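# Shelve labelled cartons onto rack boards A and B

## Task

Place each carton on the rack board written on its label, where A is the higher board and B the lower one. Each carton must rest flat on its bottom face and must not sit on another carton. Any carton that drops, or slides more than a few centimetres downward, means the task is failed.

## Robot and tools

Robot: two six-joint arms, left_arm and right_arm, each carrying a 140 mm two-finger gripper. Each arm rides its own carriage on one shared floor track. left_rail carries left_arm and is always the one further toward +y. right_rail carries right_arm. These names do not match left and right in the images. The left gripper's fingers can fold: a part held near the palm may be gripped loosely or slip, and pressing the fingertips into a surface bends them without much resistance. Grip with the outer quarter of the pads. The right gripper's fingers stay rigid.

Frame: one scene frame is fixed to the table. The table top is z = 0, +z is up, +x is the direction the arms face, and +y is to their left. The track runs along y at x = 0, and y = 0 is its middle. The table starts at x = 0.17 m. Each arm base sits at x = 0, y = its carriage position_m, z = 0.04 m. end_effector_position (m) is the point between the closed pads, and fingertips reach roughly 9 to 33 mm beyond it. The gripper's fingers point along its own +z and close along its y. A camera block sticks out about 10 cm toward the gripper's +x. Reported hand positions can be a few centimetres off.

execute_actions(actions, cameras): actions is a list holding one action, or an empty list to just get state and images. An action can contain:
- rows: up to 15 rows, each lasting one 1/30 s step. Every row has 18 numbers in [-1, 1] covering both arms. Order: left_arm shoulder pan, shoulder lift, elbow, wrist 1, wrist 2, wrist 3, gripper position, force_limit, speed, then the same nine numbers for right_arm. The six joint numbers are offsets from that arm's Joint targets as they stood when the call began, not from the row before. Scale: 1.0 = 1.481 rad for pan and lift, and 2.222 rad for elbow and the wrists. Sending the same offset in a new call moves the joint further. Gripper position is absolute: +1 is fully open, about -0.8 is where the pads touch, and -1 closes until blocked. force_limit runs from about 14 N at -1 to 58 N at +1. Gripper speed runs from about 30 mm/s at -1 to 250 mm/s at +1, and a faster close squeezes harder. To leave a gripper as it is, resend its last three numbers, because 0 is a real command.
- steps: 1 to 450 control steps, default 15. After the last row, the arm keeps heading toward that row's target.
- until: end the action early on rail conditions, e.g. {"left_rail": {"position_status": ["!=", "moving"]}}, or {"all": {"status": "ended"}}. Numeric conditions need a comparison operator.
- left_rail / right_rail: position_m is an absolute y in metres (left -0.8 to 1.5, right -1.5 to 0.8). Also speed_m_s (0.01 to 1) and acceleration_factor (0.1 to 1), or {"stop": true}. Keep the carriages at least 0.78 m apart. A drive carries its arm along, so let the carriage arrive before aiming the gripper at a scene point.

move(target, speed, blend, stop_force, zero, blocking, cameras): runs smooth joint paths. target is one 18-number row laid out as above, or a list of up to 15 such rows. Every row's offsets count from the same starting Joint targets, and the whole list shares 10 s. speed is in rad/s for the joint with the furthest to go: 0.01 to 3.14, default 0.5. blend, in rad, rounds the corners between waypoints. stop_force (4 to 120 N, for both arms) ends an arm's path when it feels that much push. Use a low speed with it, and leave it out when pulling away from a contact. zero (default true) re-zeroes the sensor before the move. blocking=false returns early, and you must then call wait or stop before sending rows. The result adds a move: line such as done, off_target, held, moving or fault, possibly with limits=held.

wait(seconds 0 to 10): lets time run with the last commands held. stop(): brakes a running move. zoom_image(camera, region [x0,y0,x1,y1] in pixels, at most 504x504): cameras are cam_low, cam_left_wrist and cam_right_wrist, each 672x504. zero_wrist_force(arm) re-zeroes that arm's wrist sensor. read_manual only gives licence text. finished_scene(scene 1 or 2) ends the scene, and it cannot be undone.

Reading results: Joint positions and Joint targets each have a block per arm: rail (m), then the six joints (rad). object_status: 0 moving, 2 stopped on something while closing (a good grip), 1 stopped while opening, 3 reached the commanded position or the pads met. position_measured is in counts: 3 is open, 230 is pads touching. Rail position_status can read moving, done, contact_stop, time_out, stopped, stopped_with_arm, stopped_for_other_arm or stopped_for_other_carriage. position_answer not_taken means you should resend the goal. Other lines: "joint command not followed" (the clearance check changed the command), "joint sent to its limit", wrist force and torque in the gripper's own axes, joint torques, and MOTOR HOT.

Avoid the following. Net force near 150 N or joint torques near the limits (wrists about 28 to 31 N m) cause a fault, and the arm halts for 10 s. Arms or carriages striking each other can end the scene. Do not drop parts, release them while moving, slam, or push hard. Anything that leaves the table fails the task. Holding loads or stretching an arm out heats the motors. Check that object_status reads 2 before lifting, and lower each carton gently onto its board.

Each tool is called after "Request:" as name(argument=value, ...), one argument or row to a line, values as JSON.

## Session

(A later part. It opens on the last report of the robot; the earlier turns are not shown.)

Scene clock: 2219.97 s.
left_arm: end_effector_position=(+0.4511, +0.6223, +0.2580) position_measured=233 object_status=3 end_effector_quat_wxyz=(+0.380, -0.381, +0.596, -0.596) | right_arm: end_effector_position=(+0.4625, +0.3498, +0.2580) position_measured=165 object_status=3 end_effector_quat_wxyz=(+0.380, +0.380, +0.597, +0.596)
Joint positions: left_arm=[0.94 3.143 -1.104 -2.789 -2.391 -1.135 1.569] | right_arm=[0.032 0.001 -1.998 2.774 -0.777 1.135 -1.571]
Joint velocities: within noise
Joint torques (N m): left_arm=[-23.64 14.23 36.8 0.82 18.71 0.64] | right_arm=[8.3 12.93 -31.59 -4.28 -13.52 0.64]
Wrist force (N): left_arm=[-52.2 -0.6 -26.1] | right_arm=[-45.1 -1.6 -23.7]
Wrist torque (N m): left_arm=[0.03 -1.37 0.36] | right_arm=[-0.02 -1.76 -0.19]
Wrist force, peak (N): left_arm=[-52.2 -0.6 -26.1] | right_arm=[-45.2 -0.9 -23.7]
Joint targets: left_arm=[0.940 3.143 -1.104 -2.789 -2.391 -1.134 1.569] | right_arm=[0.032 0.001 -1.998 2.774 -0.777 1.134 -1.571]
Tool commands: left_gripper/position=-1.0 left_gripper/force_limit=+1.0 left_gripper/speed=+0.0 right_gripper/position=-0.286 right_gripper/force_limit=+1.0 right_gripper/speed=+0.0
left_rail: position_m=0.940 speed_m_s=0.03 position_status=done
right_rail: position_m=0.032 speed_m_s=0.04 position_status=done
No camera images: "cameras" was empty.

Request:
move(
  target=[0, 0.028722, 0.008335, -0.027479, 0, 0, -1, 1, 0, 0, -0.028517, -0.008038, 0.027045, 0, 0, -0.286, 1, 0],
  speed=0.08,
  cameras=["cam_left_wrist", "cam_right_wrist"],
)

Scene clock: 2244.13 s.
left_arm: end_effector_position=(+0.4510, +0.6220, +0.2719) position_measured=233 object_status=3 end_effector_quat_wxyz=(+0.380, -0.381, +0.596, -0.596) | right_arm: end_effector_position=(+0.4624, +0.3499, +0.2719) position_measured=165 object_status=3 end_effector_quat_wxyz=(+0.380, +0.380, +0.597, +0.596)
Joint positions: left_arm=[0.939 3.143 -1.061 -2.77 -2.452 -1.134 1.569] | right_arm=[0.032 0.001 -2.04 2.757 -0.717 1.134 -1.571]
Joint velocities: within noise
Joint torques (N m): left_arm=[-35.07 19.07 60.42 1.92 18.49 0.34] | right_arm=[22.46 -13.78 -45.7 -0.35 -25.05 0.43]
Wrist force (N): left_arm=[-50.4 9.4 -24.0] | right_arm=[-49.5 -10.0 -23.7]
Wrist torque (N m): left_arm=[-0.29 -1.33 0.50] | right_arm=[-0.18 -1.87 -0.40]
Wrist force, peak (N): left_arm=[-53.9 -1.3 -26.1] | right_arm=[-49.8 -10.6 -24.3]
Joint targets: left_arm=[0.940 3.143 -1.061 -2.770 -2.452 -1.134 1.569] | right_arm=[0.032 0.001 -2.040 2.756 -0.717 1.134 -1.571]
left_rail: position_m=0.939 position_m_goal=0.940 speed_m_s=0.03 position_status=done
right_rail: position_m=0.032 speed_m_s=0.04 position_status=done
move: done
camera_calibration:
cam_left_wrist: T_world_to_cam=[[-0.0161428, 0.00832719, -0.999835, 0.282916], [0.0899058, 0.995927, 0.00684307, -0.665753], [0.995819, -0.0897805, -0.0168257, -0.205965], [0, 0, 0, 1]] pos_world=[0.269526, 0.642194, 0.28396]
cam_right_wrist: T_world_to_cam=[[-0.00247098, -0.0250807, 0.999682, -0.254927], [0.121632, -0.992271, -0.0245941, 0.299383], [0.992572, 0.121533, 0.0055025, -0.326981], [0, 0, 0, 1]] pos_world=[0.287508, 0.330414, 0.264008]
Images, in order (width x height): cam_left_wrist 672x504, cam_right_wrist 672x504.

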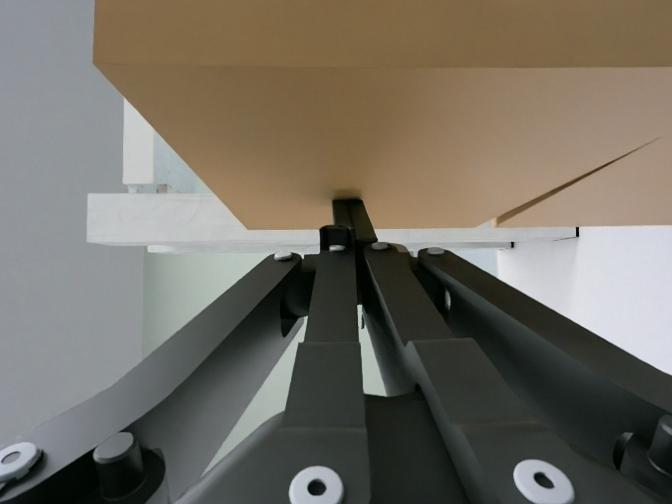

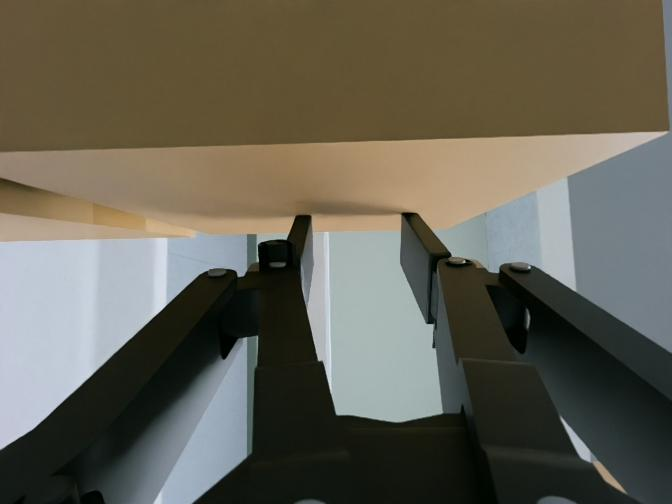

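Request:
execute_actions(
  actions=[
    {"left_rail": {"position_m": 0.9406, "speed_m_s": 0.02, "acceleration_factor": 0.3}, "steps": 30, "until": {"all": {"status": "ended"}}},
  ],
  cameras=[],
)

Request:
move(
  target=[0, -0.018714, 0.042227, -0.029754, 0, 0, -1, 1, 0, 0, -0.008600, -0.036048, 0.041780, 0, 0, -0.286, 1, 0],
  speed=0.1,
  cameras=[],
)

Scene clock: 2276.43 s.
left_arm: end_effector_position=(+0.4511, +0.6231, +0.2720) position_measured=233 object_status=3 end_effector_quat_wxyz=(+0.380, -0.381, +0.596, -0.596) | right_arm: end_effector_position=(+0.4624, +0.3499, +0.2720) position_measured=165 object_status=3 end_effector_quat_wxyz=(+0.380, +0.379, +0.597, +0.596)
Joint positions: left_arm=[0.941 3.143 -1.061 -2.77 -2.452 -1.134 1.569] | right_arm=[0.032 0.001 -2.04 2.756 -0.717 1.134 -1.571]
Joint velocities: within noise
Joint torques (N m): left_arm=[-15.89 19.71 54.19 2.65 9.69 0.86] | right_arm=[32.4 -11.79 -40.65 -1.53 -22.76 0.55]
Wrist force (N): left_arm=[-42.2 9.9 -20.2] | right_arm=[-40.7 -10.0 -20.3]
Wrist torque (N m): left_arm=[-0.22 -1.04 0.50] | right_arm=[-0.15 -1.70 -0.38]
Wrist force, peak (N): left_arm=[-50.6 9.6 -24.3] | right_arm=[-49.9 -10.6 -23.9]
Joint targets: left_arm=[0.941 3.143 -1.061 -2.770 -2.452 -1.134 1.569] | right_arm=[0.032 0.001 -2.040 2.756 -0.717 1.134 -1.571]
Tool commands: left_gripper/position=-1.0 left_gripper/force_limit=+1.0 left_gripper/speed=+0.0 right_gripper/position=-0.286 right_gripper/force_limit=+1.0 right_gripper/speed=+0.0
left_rail: position_m=0.941 speed_m_s=0.02 position_status=done
right_rail: position_m=0.032 speed_m_s=0.04 position_status=done
No camera images: "cameras" was empty.

Scene clock: 2277.80 s.
left_arm: end_effector_position=(+0.4890, +0.6233, +0.3099) position_measured=233 object_status=3 end_effector_quat_wxyz=(+0.380, -0.381, +0.596, -0.596) | right_arm: end_effector_position=(+0.4884, +0.3499, +0.3099) position_measured=165 object_status=3 end_effector_quat_wxyz=(+0.380, +0.379, +0.597, +0.596)
Joint positions: left_arm=[0.941 3.143 -1.089 -2.677 -2.518 -1.134 1.569] | right_arm=[0.032 0.001 -2.053 2.677 -0.624 1.134 -1.571]
Joint velocities: within noise
Joint torques (N m): left_arm=[-12.67 -14.84 61.71 1.64 9.67 0.66] | right_arm=[34.25 -13.14 -48.81 -0.49 -14.51 0.32]
Wrist force (N): left_arm=[-44.8 10.4 -19.1] | right_arm=[-42.0 -10.0 -23.4]
Wrist torque (N m): left_arm=[-0.25 -1.24 0.50] | right_arm=[-0.04 -1.74 -0.31]
Wrist force, peak (N): left_arm=[-45.1 10.4 -19.8] | right_arm=[-43.0 -9.9 -23.1]
Joint targets: left_arm=[0.941 3.143 -1.089 -2.676 -2.518 -1.134 1.569] | right_arm=[0.032 0.001 -2.053 2.676 -0.624 1.134 -1.571]
left_rail: position_m=0.941 speed_m_s=0.02 position_status=done
right_rail: position_m=0.032 speed_m_s=0.04 position_status=done
move: done
No camera images: "cameras" was empty.

Request:
execute_actions(
  actions=[
    {"left_rail": {"position_m": 0.7901, "speed_m_s": 0.07, "acceleration_factor": 0.2}, "right_rail": {"position_m": -0.119, "speed_m_s": 0.07, "acceleration_factor": 0.2}, "steps": 150, "until": {"all": {"status": "ended"}}},
  ],
  cameras=["cam_low"],
)

Scene clock: 2285.90 s.
left_arm: end_effector_position=(+0.4891, +0.4728, +0.3100) position_measured=233 object_status=3 end_effector_quat_wxyz=(+0.380, -0.381, +0.596, -0.596) | right_arm: end_effector_position=(+0.4885, +0.1994, +0.3100) position_measured=165 object_status=3 end_effector_quat_wxyz=(+0.380, +0.380, +0.597, +0.596)
Joint positions: left_arm=[0.79 3.143 -1.089 -2.676 -2.518 -1.134 1.569] | right_arm=[-0.119 0.001 -2.053 2.676 -0.624 1.134 -1.571]
Joint velocities: within noise
Joint torques (N m): left_arm=[-13.28 -17.31 52.34 3.52 9.71 0.56] | right_arm=[30.51 -12.23 -39.77 -2.3 -6.83 0.23]
Wrist force (N): left_arm=[-45.2 9.8 -19.1] | right_arm=[-42.3 -9.6 -23.7]
Wrist torque (N m): left_arm=[-0.27 -1.24 0.50] | right_arm=[-0.05 -1.68 -0.32]
Wrist force, peak (N): left_arm=[-45.9 9.4 -19.3] | right_arm=[-42.8 -10.1 -24.0]
Joint targets: left_arm=[0.790 3.143 -1.089 -2.676 -2.518 -1.134 1.569] | right_arm=[-0.119 0.001 -2.053 2.676 -0.624 1.134 -1.571]
Tool commands: left_gripper/position=-1.0 left_gripper/force_limit=+1.0 left_gripper/speed=+0.0 right_gripper/position=-0.286 right_gripper/force_limit=+1.0 right_gripper/speed=+0.0
left_rail: position_m=0.790 speed_m_s=0.07 position_status=done
right_rail: position_m=-0.119 speed_m_s=0.07 position_status=done
Images, in order (width x height): cam_low 672x504.

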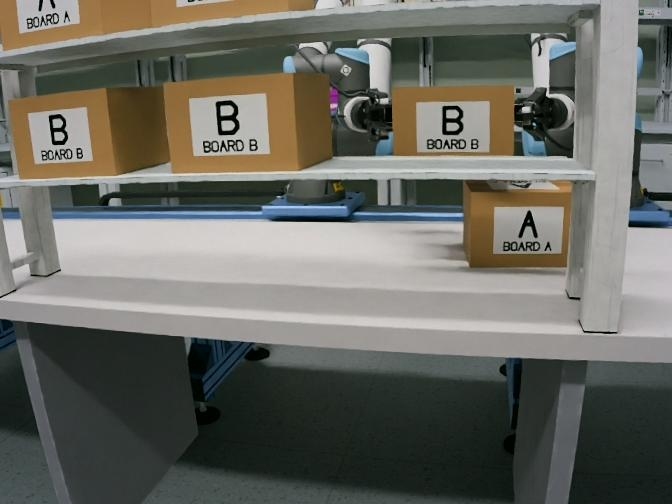

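Request:
move(
  target=[
    [0, -0.056908, 0.071055, -0.033125, 0, 0, -1, 1, 0, 0, 0.056908, -0.071055, 0.033125, 0, 0, -0.286, 1, 0],
    [0, -0.213864, 0.138223, 0.004321, 0, 0, -1, 1, 0, 0, 0.213864, -0.138223, -0.004321, 0, 0, -0.286, 1, 0],
    [0, -0.342309, 0.215825, 0.012330, 0, 0, -1, 1, 0, 0, 0.342309, -0.215825, -0.012330, 0, 0, -0.286, 1, 0],
  ],
  speed=[0.12, 0.12, 0.11],
  blend=0.03,
  cameras=["cam_low"],
)

Request:
zoom_image(
  camera="cam_low",
  region=[340, 40, 640, 220],
)

Scene clock: 2325.40 s.
left_arm: end_effector_position=(+0.7789, +0.4732, +0.3669) position_measured=233 object_status=3 end_effector_quat_wxyz=(+0.380, -0.381, +0.596, -0.596) | right_arm: end_effector_position=(+0.7784, +0.1996, +0.3669) position_measured=165 object_status=3 end_effector_quat_wxyz=(+0.380, +0.380, +0.597, +0.596)
Joint positions: left_arm=[0.79 3.143 -1.596 -2.197 -2.491 -1.134 1.569] | right_arm=[-0.119 0.001 -1.546 2.197 -0.651 1.134 -1.571]
Joint velocities: within noise
Joint torques (N m): left_arm=[-20.13 30.11 60.18 10.24 9.8 0.08] | right_arm=[19.29 -32.53 -48.7 -10.18 -7.07 -0.03]
Wrist force (N): left_arm=[-36.3 9.4 -15.3] | right_arm=[-32.8 -9.1 -19.8]
Wrist torque (N m): left_arm=[-0.32 -1.02 0.50] | right_arm=[-0.07 -1.66 -0.33]
Wrist force, peak (N): left_arm=[-44.8 11.6 -20.3] | right_arm=[-42.5 -9.9 -24.0]
Joint targets: left_arm=[0.790 3.143 -1.596 -2.197 -2.491 -1.134 1.569] | right_arm=[-0.119 0.001 -1.546 2.197 -0.651 1.134 -1.571]
left_rail: position_m=0.790 speed_m_s=0.07 position_status=done
right_rail: position_m=-0.119 speed_m_s=0.07 position_status=done
move: done
Images, in order (width x height): cam_low 672x504.

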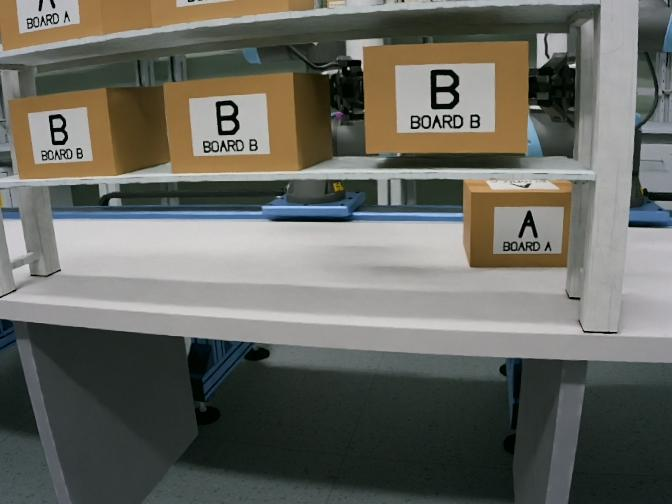

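Scaled by 1.680.

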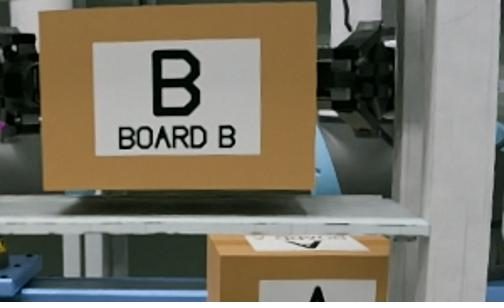

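Request:
move(
  target=[
    [0, -0.010097, -0.004971, 0.011701, 0, 0, -1, 1, 0, 0, 0.010097, 0.004971, -0.011701, 0, 0, -0.286, 1, 0],
    [0, -0.030617, -0.013960, 0.034367, 0, 0, -1, 1, 0, 0, 0.030617, 0.013960, -0.034367, 0, 0, -0.286, 1, 0],
  ],
  speed=[0.05, 0.02],
  stop_force=8,
  cameras=["cam_low"],
)

Request:
zoom_image(
  camera="cam_low",
  region=[340, 40, 640, 220],
)

Scene clock: 2346.07 s.
left_arm: end_effector_position=(+0.7792, +0.4732, +0.3423) position_measured=233 object_status=3 end_effector_quat_wxyz=(+0.380, -0.381, +0.596, -0.596) | right_arm: end_effector_position=(+0.7786, +0.1996, +0.3422) position_measured=165 object_status=3 end_effector_quat_wxyz=(+0.380, +0.380, +0.597, +0.596)
Joint positions: left_arm=[0.79 3.143 -1.627 -2.219 -2.437 -1.134 1.569] | right_arm=[-0.119 0.001 -1.514 2.219 -0.705 1.134 -1.571]
Joint velocities: within noise
Joint torques (N m): left_arm=[-28.85 69.22 53.88 1.52 9.64 0.25] | right_arm=[16.02 -57.72 -42.81 -0.44 -6.91 -0.05]
Wrist force (N): left_arm=[-37.1 5.0 -14.8] | right_arm=[-33.4 -3.1 -20.2]
Wrist torque (N m): left_arm=[-0.17 -0.97 0.42] | right_arm=[0.43 -1.58 0.06]
Wrist force, peak (N): left_arm=[-36.8 9.9 -15.5] | right_arm=[-33.4 -10.1 -20.3]
Joint targets: left_arm=[0.790 3.143 -1.627 -2.219 -2.437 -1.134 1.569] | right_arm=[-0.119 0.001 -1.514 2.219 -0.705 1.134 -1.571]
left_rail: position_m=0.790 speed_m_s=0.07 position_status=done
right_rail: position_m=-0.119 speed_m_s=0.07 position_status=done
move: contact (left_arm, right_arm); path passed 1 of 2 targets; left_arm: the wrist 1 is farthest, 0.022 rad from its target; right_arm: the wrist 1 is farthest, 0.022 rad from its target
Images, in order (width x height): cam_low 672x504.

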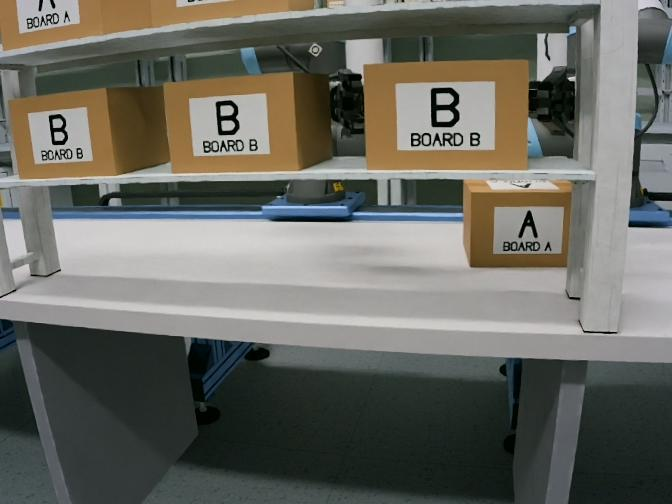

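Scaled by 1.680.

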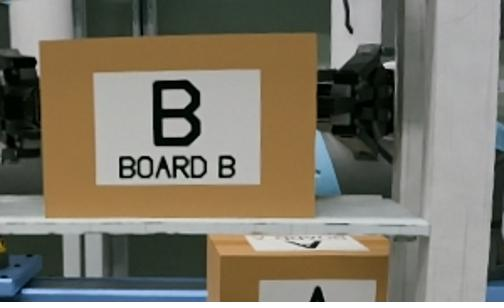

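Request:
execute_actions(
  actions=[
    {"left_rail": {"position_m": 0.8, "speed_m_s": 0.0125, "acceleration_factor": 0.2}, "right_rail": {"position_m": -0.1345, "speed_m_s": 0.02, "acceleration_factor": 0.2}, "steps": 120, "until": {"all": {"status": "ended"}}},
  ],
  cameras=[],
)

Scene clock: 2361.93 s.
left_arm: end_effector_position=(+0.7792, +0.4830, +0.3424) position_measured=233 object_status=3 end_effector_quat_wxyz=(+0.380, -0.381, +0.596, -0.596) | right_arm: end_effector_position=(+0.7786, +0.1841, +0.3422) position_measured=165 object_status=3 end_effector_quat_wxyz=(+0.380, +0.379, +0.597, +0.596)
Joint positions: left_arm=[0.8 3.143 -1.627 -2.219 -2.437 -1.134 1.569] | right_arm=[-0.134 0.001 -1.514 2.219 -0.705 1.134 -1.571]
Joint velocities: within noise
Joint torques (N m): left_arm=[9.65 58.58 47.01 5.73 -1.69 0.14] | right_arm=[-2.81 -53.65 -40.44 -5.26 2.94 0.11]
Wrist force (N): left_arm=[-1.0 1.3 0.4] | right_arm=[4.3 -4.3 -3.8]
Wrist torque (N m): left_arm=[-0.07 0.26 0.37] | right_arm=[-0.83 -1.14 0.06]
Wrist force, peak (N): left_arm=[-37.4 4.8 -14.4] | right_arm=[-34.0 -3.7 -20.5]
Joint targets: left_arm=[0.800 3.143 -1.627 -2.219 -2.437 -1.134 1.569] | right_arm=[-0.135 0.001 -1.514 2.219 -0.705 1.134 -1.571]
Tool commands: left_gripper/position=-1.0 left_gripper/force_limit=+1.0 left_gripper/speed=+0.0 right_gripper/position=-0.286 right_gripper/force_limit=+1.0 right_gripper/speed=+0.0
left_rail: position_m=0.800 speed_m_s=0.01 position_status=done
right_rail: position_m=-0.134 position_m_goal=-0.135 speed_m_s=0.02 position_status=done
No camera images: "cameras" was empty.

Request:
move(
  target=[
    [0, 0.066441, -0.031775, -0.012509, 0, 0, -1, 1, 0, 0, -0.066441, 0.031775, 0.012509, 0, 0, -0.286, 1, 0],
    [0, 0.227128, -0.046547, -0.104838, 0, 0, -1, 1, 0, 0, -0.227128, 0.046547, 0.104838, 0, 0, -0.286, 1, 0],
    [0, 0.343860, -0.037454, -0.505926, -0.039260, 0, -1, 1, 0, 0, -0.343860, 0.037454, 0.505926, 0.039260, 0, -0.286, 1, 0],
  ],
  speed=[0.12, 0.25, 0.45],
  blend=0.03,
  cameras=["cam_low"],
)

Request:
zoom_image(
  camera="cam_low",
  region=[340, 40, 640, 265],
)

Scene clock: 2483.17 s.
left_arm: end_effector_position=(+0.4502, +0.5100, +0.3170) position_measured=233 object_status=3 end_effector_quat_wxyz=(+0.183, -0.580, +0.682, -0.406) | right_arm: end_effector_position=(+0.4497, +0.1564, +0.3169) position_measured=165 object_status=3 end_effector_quat_wxyz=(+0.183, +0.579, +0.683, +0.406)
Joint positions: left_arm=[0.8 3.143 -1.118 -2.302 -3.561 -1.222 1.569] | right_arm=[-0.135 0.001 -2.023 2.302 0.419 1.222 -1.571]
Joint velocities: within noise
Joint torques (N m): left_arm=[8.56 23.33 57.97 -3.31 -1.91 0.08] | right_arm=[-9.39 -16.71 -47.18 4.35 2.83 0.15]
Wrist force (N): left_arm=[-0.8 0.8 0.2] | right_arm=[3.6 -5.0 -4.7]
Wrist torque (N m): left_arm=[-0.06 0.11 0.35] | right_arm=[-0.92 -0.93 0.11]
Wrist force, peak (N): left_arm=[-2.4 0.9 0.2] | right_arm=[3.9 -5.5 -5.7]
Joint targets: left_arm=[0.800 3.143 -1.118 -2.302 -3.561 -1.222 1.569] | right_arm=[-0.135 0.001 -2.023 2.302 0.419 1.222 -1.571]
left_rail: position_m=0.800 speed_m_s=0.01 position_status=done
right_rail: position_m=-0.135 speed_m_s=0.02 position_status=done
move: done
Images, in order (width x height): cam_low 672x504.

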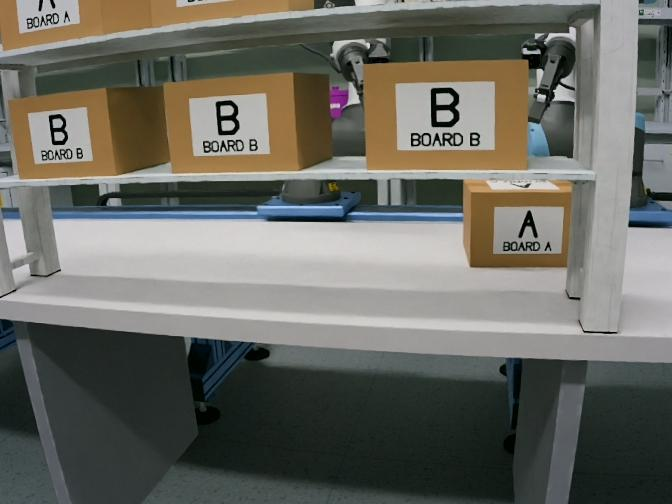

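Scaled by 1.680.

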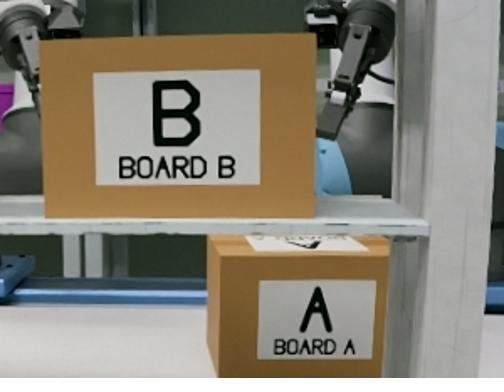

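Request:
execute_actions(
  actions=[
    {"left_rail": {"position_m": 0.953, "speed_m_s": 0.3, "acceleration_factor": 0.5}, "steps": 30},
  ],
  cameras=[],
)

Request:
execute_actions(
  actions=[
    {"right_rail": {"position_m": 0.005, "speed_m_s": 0.3, "acceleration_factor": 0.5}, "steps": 120, "until": {"all": {"status": "ended"}}},
  ],
  cameras=["cam_left_wrist", "cam_right_wrist"],
)

Scene clock: 2491.83 s.
left_arm: end_effector_position=(+0.4501, +0.6629, +0.3170) position_measured=233 object_status=3 end_effector_quat_wxyz=(+0.183, -0.580, +0.682, -0.406) end_effector_velocity=(+0.000, +0.001, -0.001) end_effector_angular_velocity=(+0.000, +0.000, +0.001) | right_arm: end_effector_position=(+0.4496, +0.1564, +0.3169) position_measured=165 object_status=3 end_effector_quat_wxyz=(+0.183, +0.579, +0.683, +0.406)
Joint positions: left_arm=[0.953 3.143 -1.118 -2.302 -3.561 -1.222 1.569] | right_arm=[-0.135 0.001 -2.023 2.302 0.419 1.222 -1.571]
Joint velocities: left_arm=[0.001 0.001 0 -0.001 0.001 0 0] | right_arm=[within noise]
Joint torques (N m): left_arm=[10.59 25.75 49 -0.7 -1.42 0.01] | right_arm=[-3.42 -14.75 -38.38 1.91 2.82 -0.01]
Wrist force (N): left_arm=[-1.0 0.8 0.0] | right_arm=[3.9 -4.8 -4.7]
Wrist torque (N m): left_arm=[-0.07 0.15 0.35] | right_arm=[-0.88 -0.99 0.12]
Wrist force, peak (N): left_arm=[-1.8 0.7 -0.2] | right_arm=[3.8 -5.1 -5.1]
Joint targets: left_arm=[0.953 3.143 -1.118 -2.302 -3.561 -1.222 1.569] | right_arm=[-0.135 0.001 -2.023 2.302 0.419 1.222 -1.571]
Tool commands: left_gripper/position=-1.0 left_gripper/force_limit=+1.0 left_gripper/speed=+0.0 right_gripper/position=-0.286 right_gripper/force_limit=+1.0 right_gripper/speed=+0.0
left_rail: position_m=0.953 speed_m_s=0.30 position_status=done
right_rail: position_m=-0.135 speed_m_s=0.02 position_status=done
No camera images: "cameras" was empty.

Scene clock: 2493.37 s.
left_arm: end_effector_position=(+0.4501, +0.6630, +0.3170) position_measured=233 object_status=3 end_effector_quat_wxyz=(+0.183, -0.580, +0.682, -0.406) | right_arm: end_effector_position=(+0.4496, +0.2959, +0.3169) position_measured=165 object_status=3 end_effector_quat_wxyz=(+0.183, +0.579, +0.683, +0.406) end_effector_velocity=(+0.000, +0.001, +0.001) end_effector_angular_velocity=(+0.001, -0.001, +0.000)
Joint positions: left_arm=[0.953 3.143 -1.118 -2.302 -3.561 -1.222 1.569] | right_arm=[0.005 0.001 -2.023 2.302 0.419 1.222 -1.571]
Joint velocities: left_arm=[within noise] | right_arm=[0.001 0 -0.001 0 -0.001 -0.001 0.001]
Joint torques (N m): left_arm=[11.54 25.07 46.46 -0.26 -1.45 0.14] | right_arm=[-1.78 -14.73 -35.42 1.07 2.5 0.2]
Wrist force (N): left_arm=[-1.0 0.5 0.1] | right_arm=[3.8 -5.0 -4.8]
Wrist torque (N m): left_arm=[-0.12 0.16 0.35] | right_arm=[-0.92 -0.98 0.12]
Wrist force, peak (N): left_arm=[-1.3 0.7 0.4] | right_arm=[4.3 -4.9 -4.9]
Joint targets: left_arm=[0.953 3.143 -1.118 -2.302 -3.561 -1.222 1.569] | right_arm=[0.005 0.001 -2.023 2.302 0.419 1.222 -1.571]
Tool commands: left_gripper/position=-1.0 left_gripper/force_limit=+1.0 left_gripper/speed=+0.0 right_gripper/position=-0.286 right_gripper/force_limit=+1.0 right_gripper/speed=+0.0
left_rail: position_m=0.953 speed_m_s=0.30 position_status=done
right_rail: position_m=0.005 speed_m_s=0.30 position_status=done
camera_calibration:
cam_left_wrist: T_world_to_cam=[[-0.655427, 0.00597527, -0.755235, 0.539418], [0.00609568, 0.999978, 0.00262152, -0.670481], [0.755234, -0.00288546, -0.655449, 0.0525338], [0, 0, 0, 1]] pos_world=[0.317961, 0.667394, 0.443578]
cam_right_wrist: T_world_to_cam=[[0.63893, -0.0244707, 0.768876, -0.516736], [0.0109078, -0.999105, -0.0408624, 0.305462], [0.769188, 0.0344949, -0.638091, 0.0222199], [0, 0, 0, 1]] pos_world=[0.309735, 0.291777, 0.423966]
Images, in order (width x height): cam_left_wrist 672x504, cam_right_wrist 672x504.

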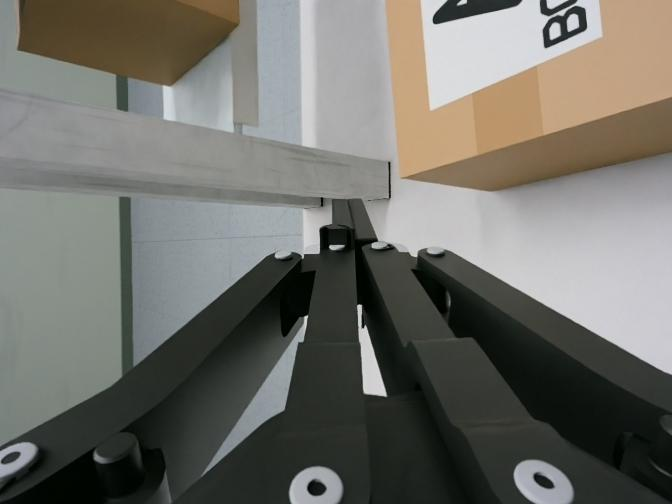

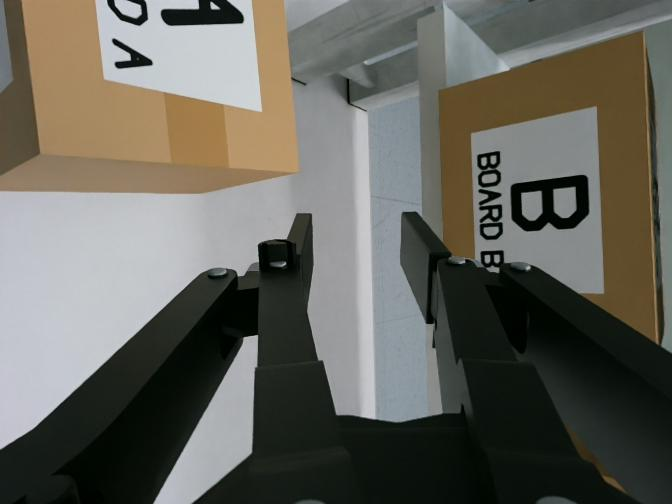

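Request:
zoom_image(
  camera="cam_right_wrist",
  region=[0, 0, 330, 220],
)

Request:
zoom_image(
  camera="cam_left_wrist",
  region=[372, 0, 672, 200],
)

Scaled by 1.527.

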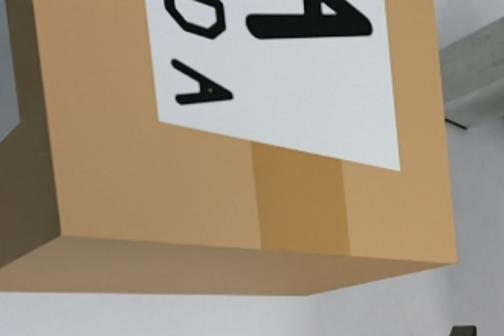

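Scaled by 1.680.

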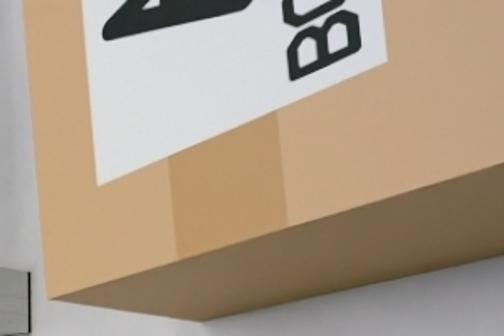

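Request:
move(
  target=[0, -0.134936, -0.114499, 0.204436, 0, 0, -1, 1, 0, 0, 0.165609, 0.100824, -0.211205, 0, 0, -0.286, 1, 0],
  speed=0.2,
  stop_force=9,
  cameras=["cam_left_wrist", "cam_right_wrist"],
)

Scene clock: 2569.47 s.
left_arm: end_effector_position=(+0.4401, +0.6630, +0.1340) position_measured=233 object_status=3 end_effector_quat_wxyz=(+0.183, -0.580, +0.682, -0.406) | right_arm: end_effector_position=(+0.4609, +0.2960, +0.1340) position_measured=165 object_status=3 end_effector_quat_wxyz=(+0.183, +0.579, +0.683, +0.406)
Joint positions: left_arm=[0.953 3.143 -1.318 -2.557 -3.107 -1.222 1.569] | right_arm=[0.005 0.001 -1.778 2.526 -0.05 1.222 -1.571]
Joint velocities: within noise
Joint torques (N m): left_arm=[11.04 -7.38 26.26 1.53 -1.26 0.23] | right_arm=[7.49 -0.65 -22.15 -1.88 1.24 0.15]
Wrist force (N): left_arm=[-0.8 0.6 0.0] | right_arm=[3.9 -5.0 -4.1]
Wrist torque (N m): left_arm=[-0.14 0.10 0.35] | right_arm=[-0.87 -1.01 0.16]
Wrist force, peak (N): left_arm=[-0.6 1.6 -1.1] | right_arm=[4.4 -6.5 -6.4]
Joint targets: left_arm=[0.953 3.143 -1.318 -2.557 -3.107 -1.222 1.569] | right_arm=[0.005 0.001 -1.778 2.526 -0.050 1.222 -1.571]
left_rail: position_m=0.953 speed_m_s=0.30 position_status=done
right_rail: position_m=0.005 speed_m_s=0.30 position_status=done
move: done
camera_calibration:
cam_left_wrist: T_world_to_cam=[[-0.655427, 0.00597527, -0.755235, 0.394797], [0.00609568, 0.999978, 0.00262152, -0.669841], [0.755234, -0.00288546, -0.655449, -0.0598712], [0, 0, 0, 1]] pos_world=[0.308061, 0.667294, 0.260678]
cam_right_wrist: T_world_to_cam=[[0.63893, -0.0244707, 0.768876, -0.383265], [0.0109078, -0.999105, -0.0408624, 0.297866], [0.769188, 0.0344949, -0.638091, -0.103102], [0, 0, 0, 1]] pos_world=[0.320935, 0.291777, 0.241066]
Images, in order (width x height): cam_left_wrist 672x504, cam_right_wrist 672x504.

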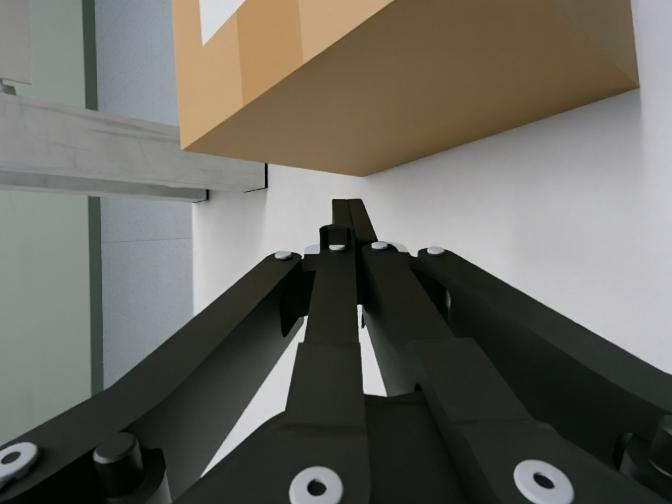

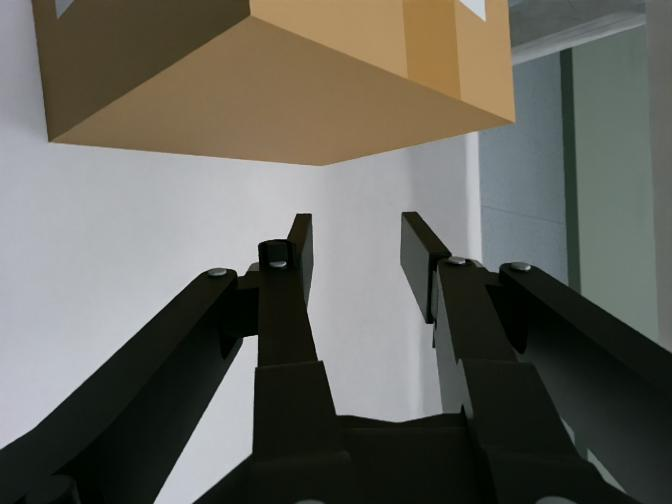

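Request:
execute_actions(
  actions=[
    {"left_rail": {"position_m": 0.9085, "speed_m_s": 0.06, "acceleration_factor": 0.3}, "right_rail": {"position_m": 0.0495, "speed_m_s": 0.06, "acceleration_factor": 0.3}, "steps": 120, "until": {"all": {"status": "ended"}}},
  ],
  cameras=[],
)

Scene clock: 2593.83 s.
left_arm: end_effector_position=(+0.4401, +0.6186, +0.1340) position_measured=233 object_status=3 end_effector_quat_wxyz=(+0.183, -0.580, +0.682, -0.406) | right_arm: end_effector_position=(+0.4609, +0.3404, +0.1340) position_measured=165 object_status=3 end_effector_quat_wxyz=(+0.183, +0.579, +0.683, +0.406)
Joint positions: left_arm=[0.909 3.143 -1.318 -2.557 -3.107 -1.222 1.569] | right_arm=[0.049 0.001 -1.778 2.526 -0.05 1.222 -1.571]
Joint velocities: within noise
Joint torques (N m): left_arm=[11.47 -7.16 33.72 -0.7 -1.12 0.27] | right_arm=[9.5 -2.38 -29.76 -2.05 0.64 0.19]
Wrist force (N): left_arm=[-1.2 0.4 0.1] | right_arm=[3.9 -5.1 -4.3]
Wrist torque (N m): left_arm=[-0.18 0.17 0.35] | right_arm=[-0.89 -0.99 0.16]
Wrist force, peak (N): left_arm=[-1.8 0.6 0.1] | right_arm=[4.7 -5.3 -4.4]
Joint targets: left_arm=[0.908 3.143 -1.318 -2.557 -3.107 -1.222 1.569] | right_arm=[0.050 0.001 -1.778 2.526 -0.050 1.222 -1.571]
Tool commands: left_gripper/position=-1.0 left_gripper/force_limit=+1.0 left_gripper/speed=+0.0 right_gripper/position=-0.286 right_gripper/force_limit=+1.0 right_gripper/speed=+0.0
left_rail: position_m=0.909 position_m_goal=0.908 speed_m_s=0.06 position_status=done
right_rail: position_m=0.049 position_m_goal=0.050 speed_m_s=0.06 position_status=done
No camera images: "cameras" was empty.

Request:
execute_actions(
  actions=[
    {"left_rail": {"position_m": 0.9045, "speed_m_s": 0.03, "acceleration_factor": 0.3}, "right_rail": {"position_m": 0.052, "speed_m_s": 0.03, "acceleration_factor": 0.3}, "steps": 90, "until": {"all": {"status": "ended"}}},
  ],
  cameras=[],
)

Scene clock: 2598.90 s.
left_arm: end_effector_position=(+0.4402, +0.6147, +0.1340) position_measured=233 object_status=3 end_effector_quat_wxyz=(+0.183, -0.580, +0.682, -0.406) | right_arm: end_effector_position=(+0.4609, +0.3429, +0.1340) position_measured=165 object_status=3 end_effector_quat_wxyz=(+0.183, +0.579, +0.683, +0.406)
Joint positions: left_arm=[0.905 3.143 -1.318 -2.557 -3.107 -1.222 1.569] | right_arm=[0.052 0.001 -1.778 2.526 -0.05 1.222 -1.571]
Joint velocities: within noise
Joint torques (N m): left_arm=[-11.38 -6.58 40.28 -0.86 13.98 0.26] | right_arm=[8.12 -2.26 -34.83 -1.78 -4.22 0.27]
Wrist force (N): left_arm=[-34.8 -3.9 -24.3] | right_arm=[-18.9 -1.7 -21.0]
Wrist torque (N m): left_arm=[0.07 -0.89 0.22] | right_arm=[-0.55 -1.41 -0.38]
Wrist force, peak (N): left_arm=[-34.8 -3.9 -24.3] | right_arm=[-18.9 -1.7 -21.0]
Joint targets: left_arm=[0.904 3.143 -1.318 -2.557 -3.107 -1.222 1.569] | right_arm=[0.052 0.001 -1.778 2.526 -0.050 1.222 -1.571]
Tool commands: left_gripper/position=-1.0 left_gripper/force_limit=+1.0 left_gripper/speed=+0.0 right_gripper/position=-0.286 right_gripper/force_limit=+1.0 right_gripper/speed=+0.0
left_rail: position_m=0.905 position_m_goal=0.904 speed_m_s=0.03 position_status=done
right_rail: position_m=0.052 speed_m_s=0.03 position_status=done
No camera images: "cameras" was empty.

Request:
execute_actions(
  actions=[
    {"left_rail": {"position_m": 0.904, "speed_m_s": 0.02, "acceleration_factor": 0.3}, "right_rail": {"position_m": 0.0538, "speed_m_s": 0.02, "acceleration_factor": 0.3}, "steps": 90, "until": {"all": {"status": "ended"}}},
  ],
  cameras=["cam_left_wrist", "cam_right_wrist"],
)

Scene clock: 2635.70 s.
left_arm: end_effector_position=(+0.4401, +0.6140, +0.1340) position_measured=233 object_status=3 end_effector_quat_wxyz=(+0.183, -0.580, +0.682, -0.406) | right_arm: end_effector_position=(+0.4609, +0.3447, +0.1340) position_measured=165 object_status=3 end_effector_quat_wxyz=(+0.183, +0.579, +0.683, +0.406)
Joint positions: left_arm=[0.904 3.143 -1.318 -2.557 -3.107 -1.222 1.569] | right_arm=[0.054 0.001 -1.778 2.526 -0.05 1.222 -1.571]
Joint velocities: within noise
Joint torques (N m): left_arm=[-32.51 -6.58 44.33 -1.31 20.17 0.45] | right_arm=[8.67 -3.33 -27.77 -1.79 -14.07 0.68]
Wrist force (N): left_arm=[-43.7 -4.2 -37.1] | right_arm=[-38.0 3.8 -52.8]
Wrist torque (N m): left_arm=[0.05 -1.12 0.22] | right_arm=[0.01 -1.53 -0.77]
Wrist force, peak (N): left_arm=[-43.7 -4.5 -37.4] | right_arm=[-38.0 3.8 -52.8]
Joint targets: left_arm=[0.904 3.143 -1.318 -2.557 -3.107 -1.222 1.569] | right_arm=[0.054 0.001 -1.778 2.526 -0.050 1.222 -1.571]
Tool commands: left_gripper/position=-1.0 left_gripper/force_limit=+1.0 left_gripper/speed=+0.0 right_gripper/position=-0.286 right_gripper/force_limit=+1.0 right_gripper/speed=+0.0
left_rail: position_m=0.904 speed_m_s=0.02 position_status=done
right_rail: position_m=0.054 speed_m_s=0.02 position_status=done
camera_calibration:
cam_left_wrist: T_world_to_cam=[[-0.655427, 0.00597527, -0.755235, 0.39509], [0.00609568, 0.999978, 0.00262152, -0.620942], [0.755234, -0.00288546, -0.655449, -0.0600123], [0, 0, 0, 1]] pos_world=[0.308061, 0.618394, 0.260678]
cam_right_wrist: T_world_to_cam=[[0.63893, -0.0244707, 0.768876, -0.38207], [0.0109078, -0.999105, -0.0408624, 0.346623], [0.769188, 0.0344949, -0.638091, -0.104785], [0, 0, 0, 1]] pos_world=[0.320935, 0.340577, 0.241066]
Images, in order (width x height): cam_left_wrist 672x504, cam_right_wrist 672x504.

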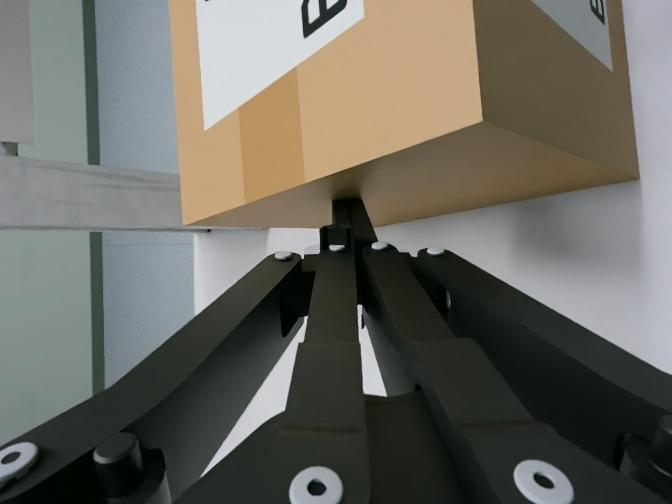

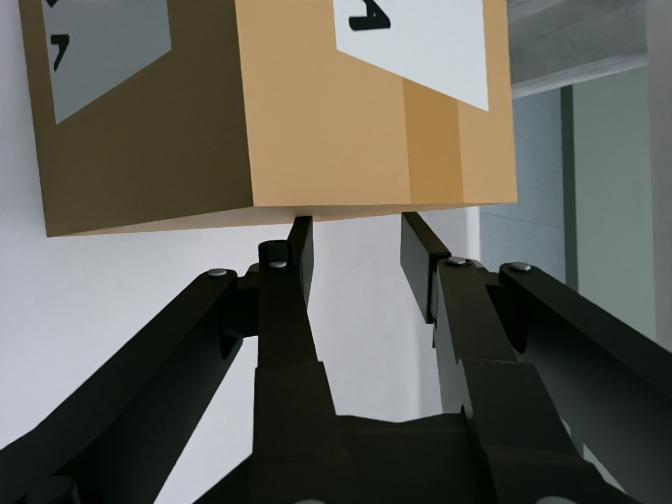

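Request:
move(
  target=[0, 0.018036, 0.007013, -0.019035, 0, 0, -1, 1, 0, 0, -0.017585, -0.006717, 0.018438, 0, 0, -0.286, 1, 0],
  speed=0.05,
  cameras=["cam_left_wrist", "cam_right_wrist"],
)

Scene clock: 2674.67 s.
left_arm: end_effector_position=(+0.4401, +0.6140, +0.1480) position_measured=233 object_status=3 end_effector_quat_wxyz=(+0.183, -0.580, +0.682, -0.406) | right_arm: end_effector_position=(+0.4609, +0.3448, +0.1479) position_measured=165 object_status=3 end_effector_quat_wxyz=(+0.183, +0.579, +0.683, +0.406)
Joint positions: left_arm=[0.904 3.143 -1.291 -2.541 -3.149 -1.222 1.569] | right_arm=[0.054 0.001 -1.804 2.511 -0.009 1.222 -1.571]
Joint velocities: within noise
Joint torques (N m): left_arm=[-30.43 36.1 51.71 -2.28 19.95 0.39] | right_arm=[10.11 -35.81 -44.62 1.62 -13.8 0.46]
Wrist force (N): left_arm=[-41.1 4.0 -10.2] | right_arm=[-37.6 -14.3 -10.0]
Wrist torque (N m): left_arm=[-0.24 -1.28 0.35] | right_arm=[-0.54 -2.09 -0.94]
Wrist force, peak (N): left_arm=[-44.5 -4.7 -38.3] | right_arm=[-38.5 4.2 -53.6]
Joint targets: left_arm=[0.904 3.143 -1.291 -2.541 -3.149 -1.222 1.569] | right_arm=[0.054 0.001 -1.804 2.511 -0.009 1.222 -1.571]
left_rail: position_m=0.904 speed_m_s=0.02 position_status=done
right_rail: position_m=0.054 speed_m_s=0.02 position_status=done
move: done
camera_calibration:
cam_left_wrist: T_world_to_cam=[[-0.655427, 0.00597527, -0.755235, 0.405588], [0.00609568, 0.999978, 0.00262152, -0.620878], [0.755234, -0.00288546, -0.655449, -0.0509019], [0, 0, 0, 1]] pos_world=[0.308061, 0.618294, 0.274578]
cam_right_wrist: T_world_to_cam=[[0.63893, -0.0244707, 0.768876, -0.392755], [0.0109078, -0.999105, -0.0408624, 0.34729], [0.769188, 0.0344949, -0.638091, -0.0959192], [0, 0, 0, 1]] pos_world=[0.320935, 0.340677, 0.254966]
Images, in order (width x height): cam_left_wrist 672x504, cam_right_wrist 672x504.

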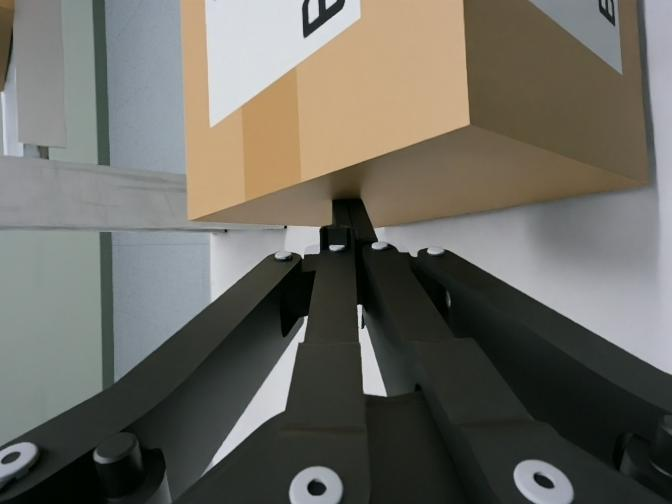

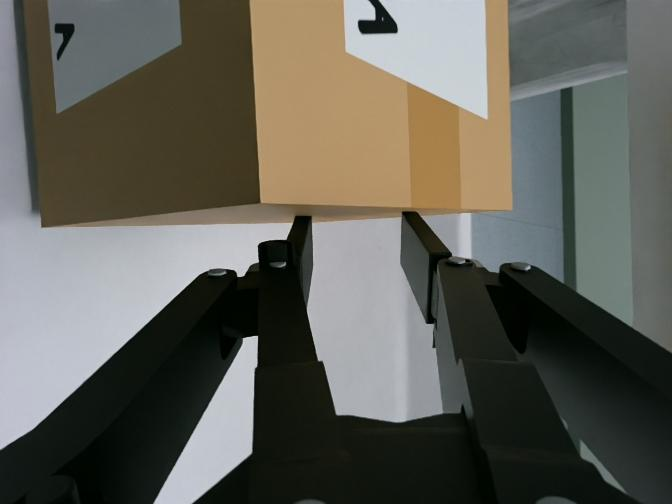

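Request:
move(
  target=[0, 0.091030, 0.116669, -0.177342, 0, 0, -1, 1, 0, 0, -0.122154, -0.103290, 0.184708, 0, 0, -0.286, 1, 0],
  speed=0.15,
  cameras=["cam_left_wrist", "cam_right_wrist", "cam_low"],
)

Scene clock: 2730.20 s.
left_arm: end_effector_position=(+0.4685, +0.6141, +0.3170) position_measured=233 object_status=3 end_effector_quat_wxyz=(+0.183, -0.580, +0.682, -0.406) | right_arm: end_effector_position=(+0.4680, +0.3447, +0.3169) position_measured=165 object_status=3 end_effector_quat_wxyz=(+0.183, +0.579, +0.683, +0.406)
Joint positions: left_arm=[0.904 3.143 -1.156 -2.282 -3.543 -1.222 1.569] | right_arm=[0.054 0.001 -1.985 2.282 0.401 1.222 -1.571]
Joint velocities: within noise
Joint torques (N m): left_arm=[-30.34 35.22 64.25 -1.35 20.11 0.58] | right_arm=[9.15 -21.37 -51.88 2.38 -13.92 0.68]
Wrist force (N): left_arm=[-44.7 7.2 -9.3] | right_arm=[-40.4 -11.1 -13.6]
Wrist torque (N m): left_arm=[-0.28 -1.52 0.43] | right_arm=[-0.82 -2.06 0.01]
Wrist force, peak (N): left_arm=[-44.9 7.7 -9.5] | right_arm=[-41.1 -12.5 -13.1]
Joint targets: left_arm=[0.904 3.143 -1.156 -2.282 -3.543 -1.222 1.569] | right_arm=[0.054 0.001 -1.985 2.282 0.401 1.222 -1.571]
left_rail: position_m=0.904 speed_m_s=0.02 position_status=done
right_rail: position_m=0.054 speed_m_s=0.02 position_status=done
move: done
camera_calibration:
cam_left_wrist: T_world_to_cam=[[-0.655427, 0.00597527, -0.755235, 0.551771], [0.00609568, 0.999978, 0.00262152, -0.621594], [0.755234, -0.00288546, -0.655449, 0.0384961], [0, 0, 0, 1]] pos_world=[0.336361, 0.618394, 0.443578]
cam_right_wrist: T_world_to_cam=[[0.63893, -0.0244707, 0.768876, -0.527298], [0.0109078, -0.999105, -0.0408624, 0.354018], [0.769188, 0.0344949, -0.638091, 0.00638346], [0, 0, 0, 1]] pos_world=[0.328135, 0.340577, 0.423966]

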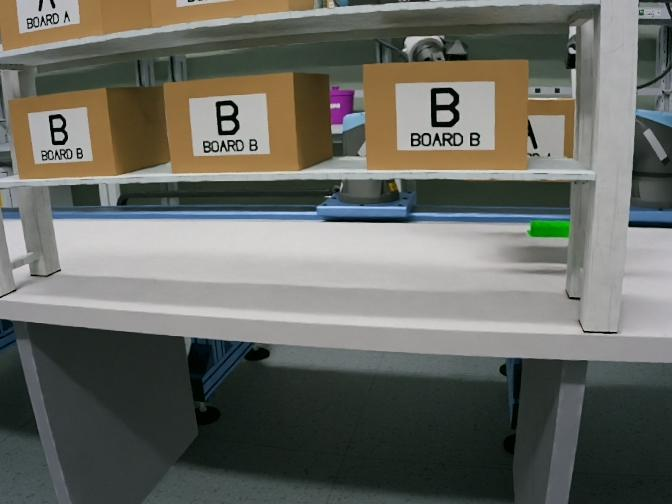

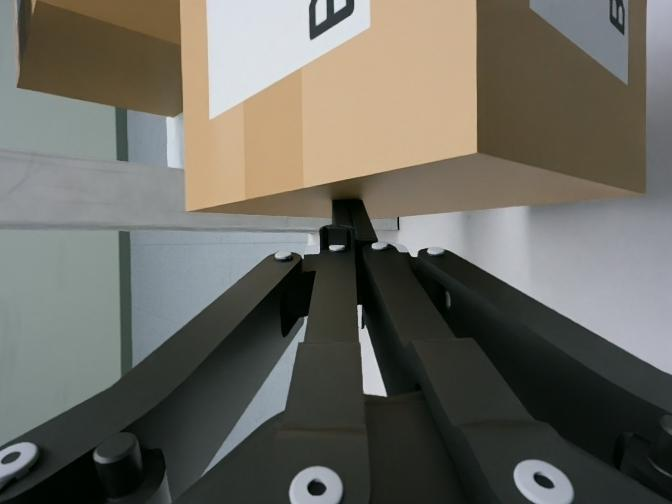

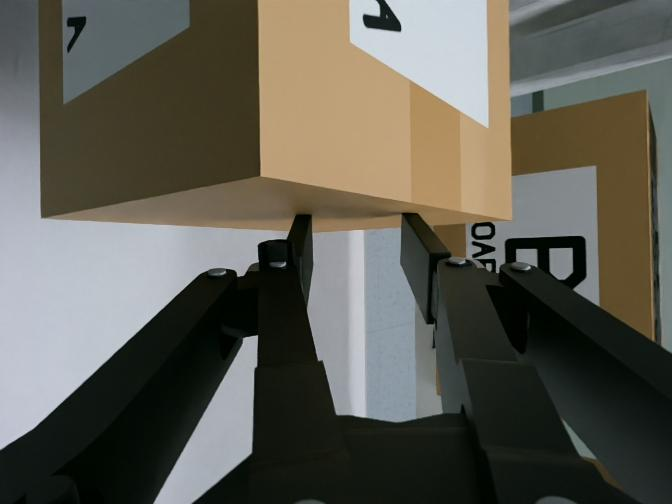

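Request:
move(
  target=[
    [0, 0.004702, 0.157676, -0.160810, 0, 0, -1, 1, 0, 0, -0.004702, -0.157676, 0.160810, 0, 0, -0.286, 1, 0],
    [0, -0.065569, 0.298075, -0.254373, 0, 0, -1, 1, 0, 0, 0.065569, -0.298075, 0.254373, 0, 0, -0.286, 1, 0],
  ],
  speed=0.2,
  blend=0.03,
  cameras=[],
)

Request:
execute_actions(
  actions=[
    {"left_rail": {"position_m": 0.7595, "speed_m_s": 0.07, "acceleration_factor": 0.2}, "right_rail": {"position_m": -0.0897, "speed_m_s": 0.07, "acceleration_factor": 0.2}, "steps": 150, "until": {"all": {"status": "ended"}}},
  ],
  cameras=["cam_left_wrist", "cam_right_wrist", "cam_low"],
)

Scene clock: 2752.67 s.
left_arm: end_effector_position=(+0.5285, +0.6141, +0.6569) position_measured=233 object_status=3 end_effector_quat_wxyz=(+0.183, -0.580, +0.682, -0.406) | right_arm: end_effector_position=(+0.5281, +0.3448, +0.6568) position_measured=165 object_status=3 end_effector_quat_wxyz=(+0.183, +0.579, +0.683, +0.406)
Joint positions: left_arm=[0.904 3.143 -1.253 -1.62 -4.108 -1.222 1.569] | right_arm=[0.054 0.001 -1.888 1.62 0.966 1.222 -1.571]
Joint velocities: within noise
Joint torques (N m): left_arm=[-27.81 2.83 65.79 -1.12 20.25 0.12] | right_arm=[8.76 -7.71 -53.25 2.3 -13.77 0.89]
Wrist force (N): left_arm=[-42.5 7.3 -8.3] | right_arm=[-38.2 -11.2 -12.9]
Wrist torque (N m): left_arm=[-0.33 -1.38 0.43] | right_arm=[-0.73 -1.99 0.01]
Wrist force, peak (N): left_arm=[-45.1 8.3 -8.0] | right_arm=[-41.1 -11.7 -13.7]
Joint targets: left_arm=[0.904 3.143 -1.254 -1.619 -4.108 -1.222 1.569] | right_arm=[0.054 0.001 -1.888 1.619 0.966 1.222 -1.571]
left_rail: position_m=0.904 speed_m_s=0.02 position_status=done
right_rail: position_m=0.054 speed_m_s=0.02 position_status=done
move: done
No camera images: "cameras" was empty.

Scene clock: 2755.50 s.
left_arm: end_effector_position=(+0.5285, +0.4697, +0.6570) position_measured=233 object_status=3 end_effector_quat_wxyz=(+0.183, -0.580, +0.682, -0.406) | right_arm: end_effector_position=(+0.5281, +0.2013, +0.6569) position_measured=165 object_status=3 end_effector_quat_wxyz=(+0.183, +0.579, +0.683, +0.406)
Joint positions: left_arm=[0.76 3.143 -1.254 -1.619 -4.108 -1.222 1.569] | right_arm=[-0.09 0.001 -1.888 1.619 0.966 1.222 -1.571]
Joint velocities: within noise
Joint torques (N m): left_arm=[-30.25 0.02 60.48 -1.12 20.04 0.35] | right_arm=[13.69 -7.8 -49.18 1.06 -13.8 1.02]
Wrist force (N): left_arm=[-51.3 7.3 -11.0] | right_arm=[-46.6 -11.0 -16.2]
Wrist torque (N m): left_arm=[-0.21 -1.66 0.43] | right_arm=[-0.70 -2.24 -0.04]
Wrist force, peak (N): left_arm=[-51.3 7.3 -11.0] | right_arm=[-47.0 -11.7 -16.0]
Joint targets: left_arm=[0.759 3.143 -1.254 -1.619 -4.108 -1.222 1.569] | right_arm=[-0.090 0.001 -1.888 1.619 0.966 1.222 -1.571]
Tool commands: left_gripper/position=-1.0 left_gripper/force_limit=+1.0 left_gripper/speed=+0.0 right_gripper/position=-0.286 right_gripper/force_limit=+1.0 right_gripper/speed=+0.0
left_rail: position_m=0.760 position_m_goal=0.759 speed_m_s=0.07 position_status=done
right_rail: position_m=-0.090 speed_m_s=0.07 position_status=done
camera_calibration:
cam_left_wrist: T_world_to_cam=[[-0.655427, 0.00597527, -0.755235, 0.848815], [0.00609568, 0.999978, 0.00262152, -0.478454], [0.755234, -0.00288546, -0.655449, 0.215684], [0, 0, 0, 1]] pos_world=[0.396361, 0.473994, 0.783678]
cam_right_wrist: T_world_to_cam=[[0.63893, -0.0244707, 0.768876, -0.830561], [0.0109078, -0.999105, -0.0408624, 0.223985], [0.769188, 0.0344949, -0.638091, 0.18213], [0, 0, 0, 1]] pos_world=[0.388135, 0.197177, 0.763966]

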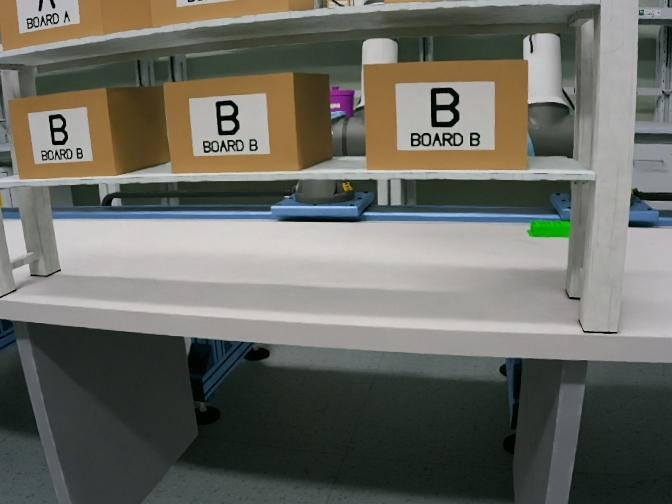

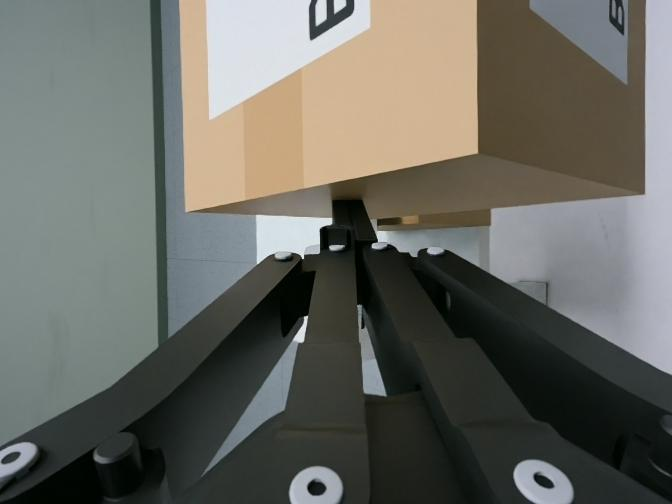

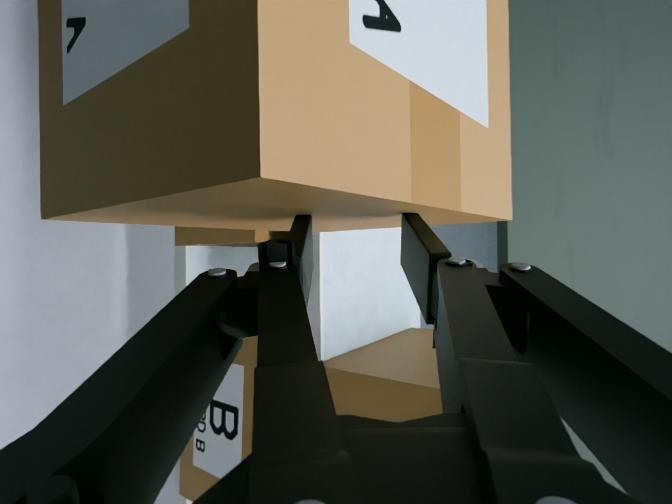

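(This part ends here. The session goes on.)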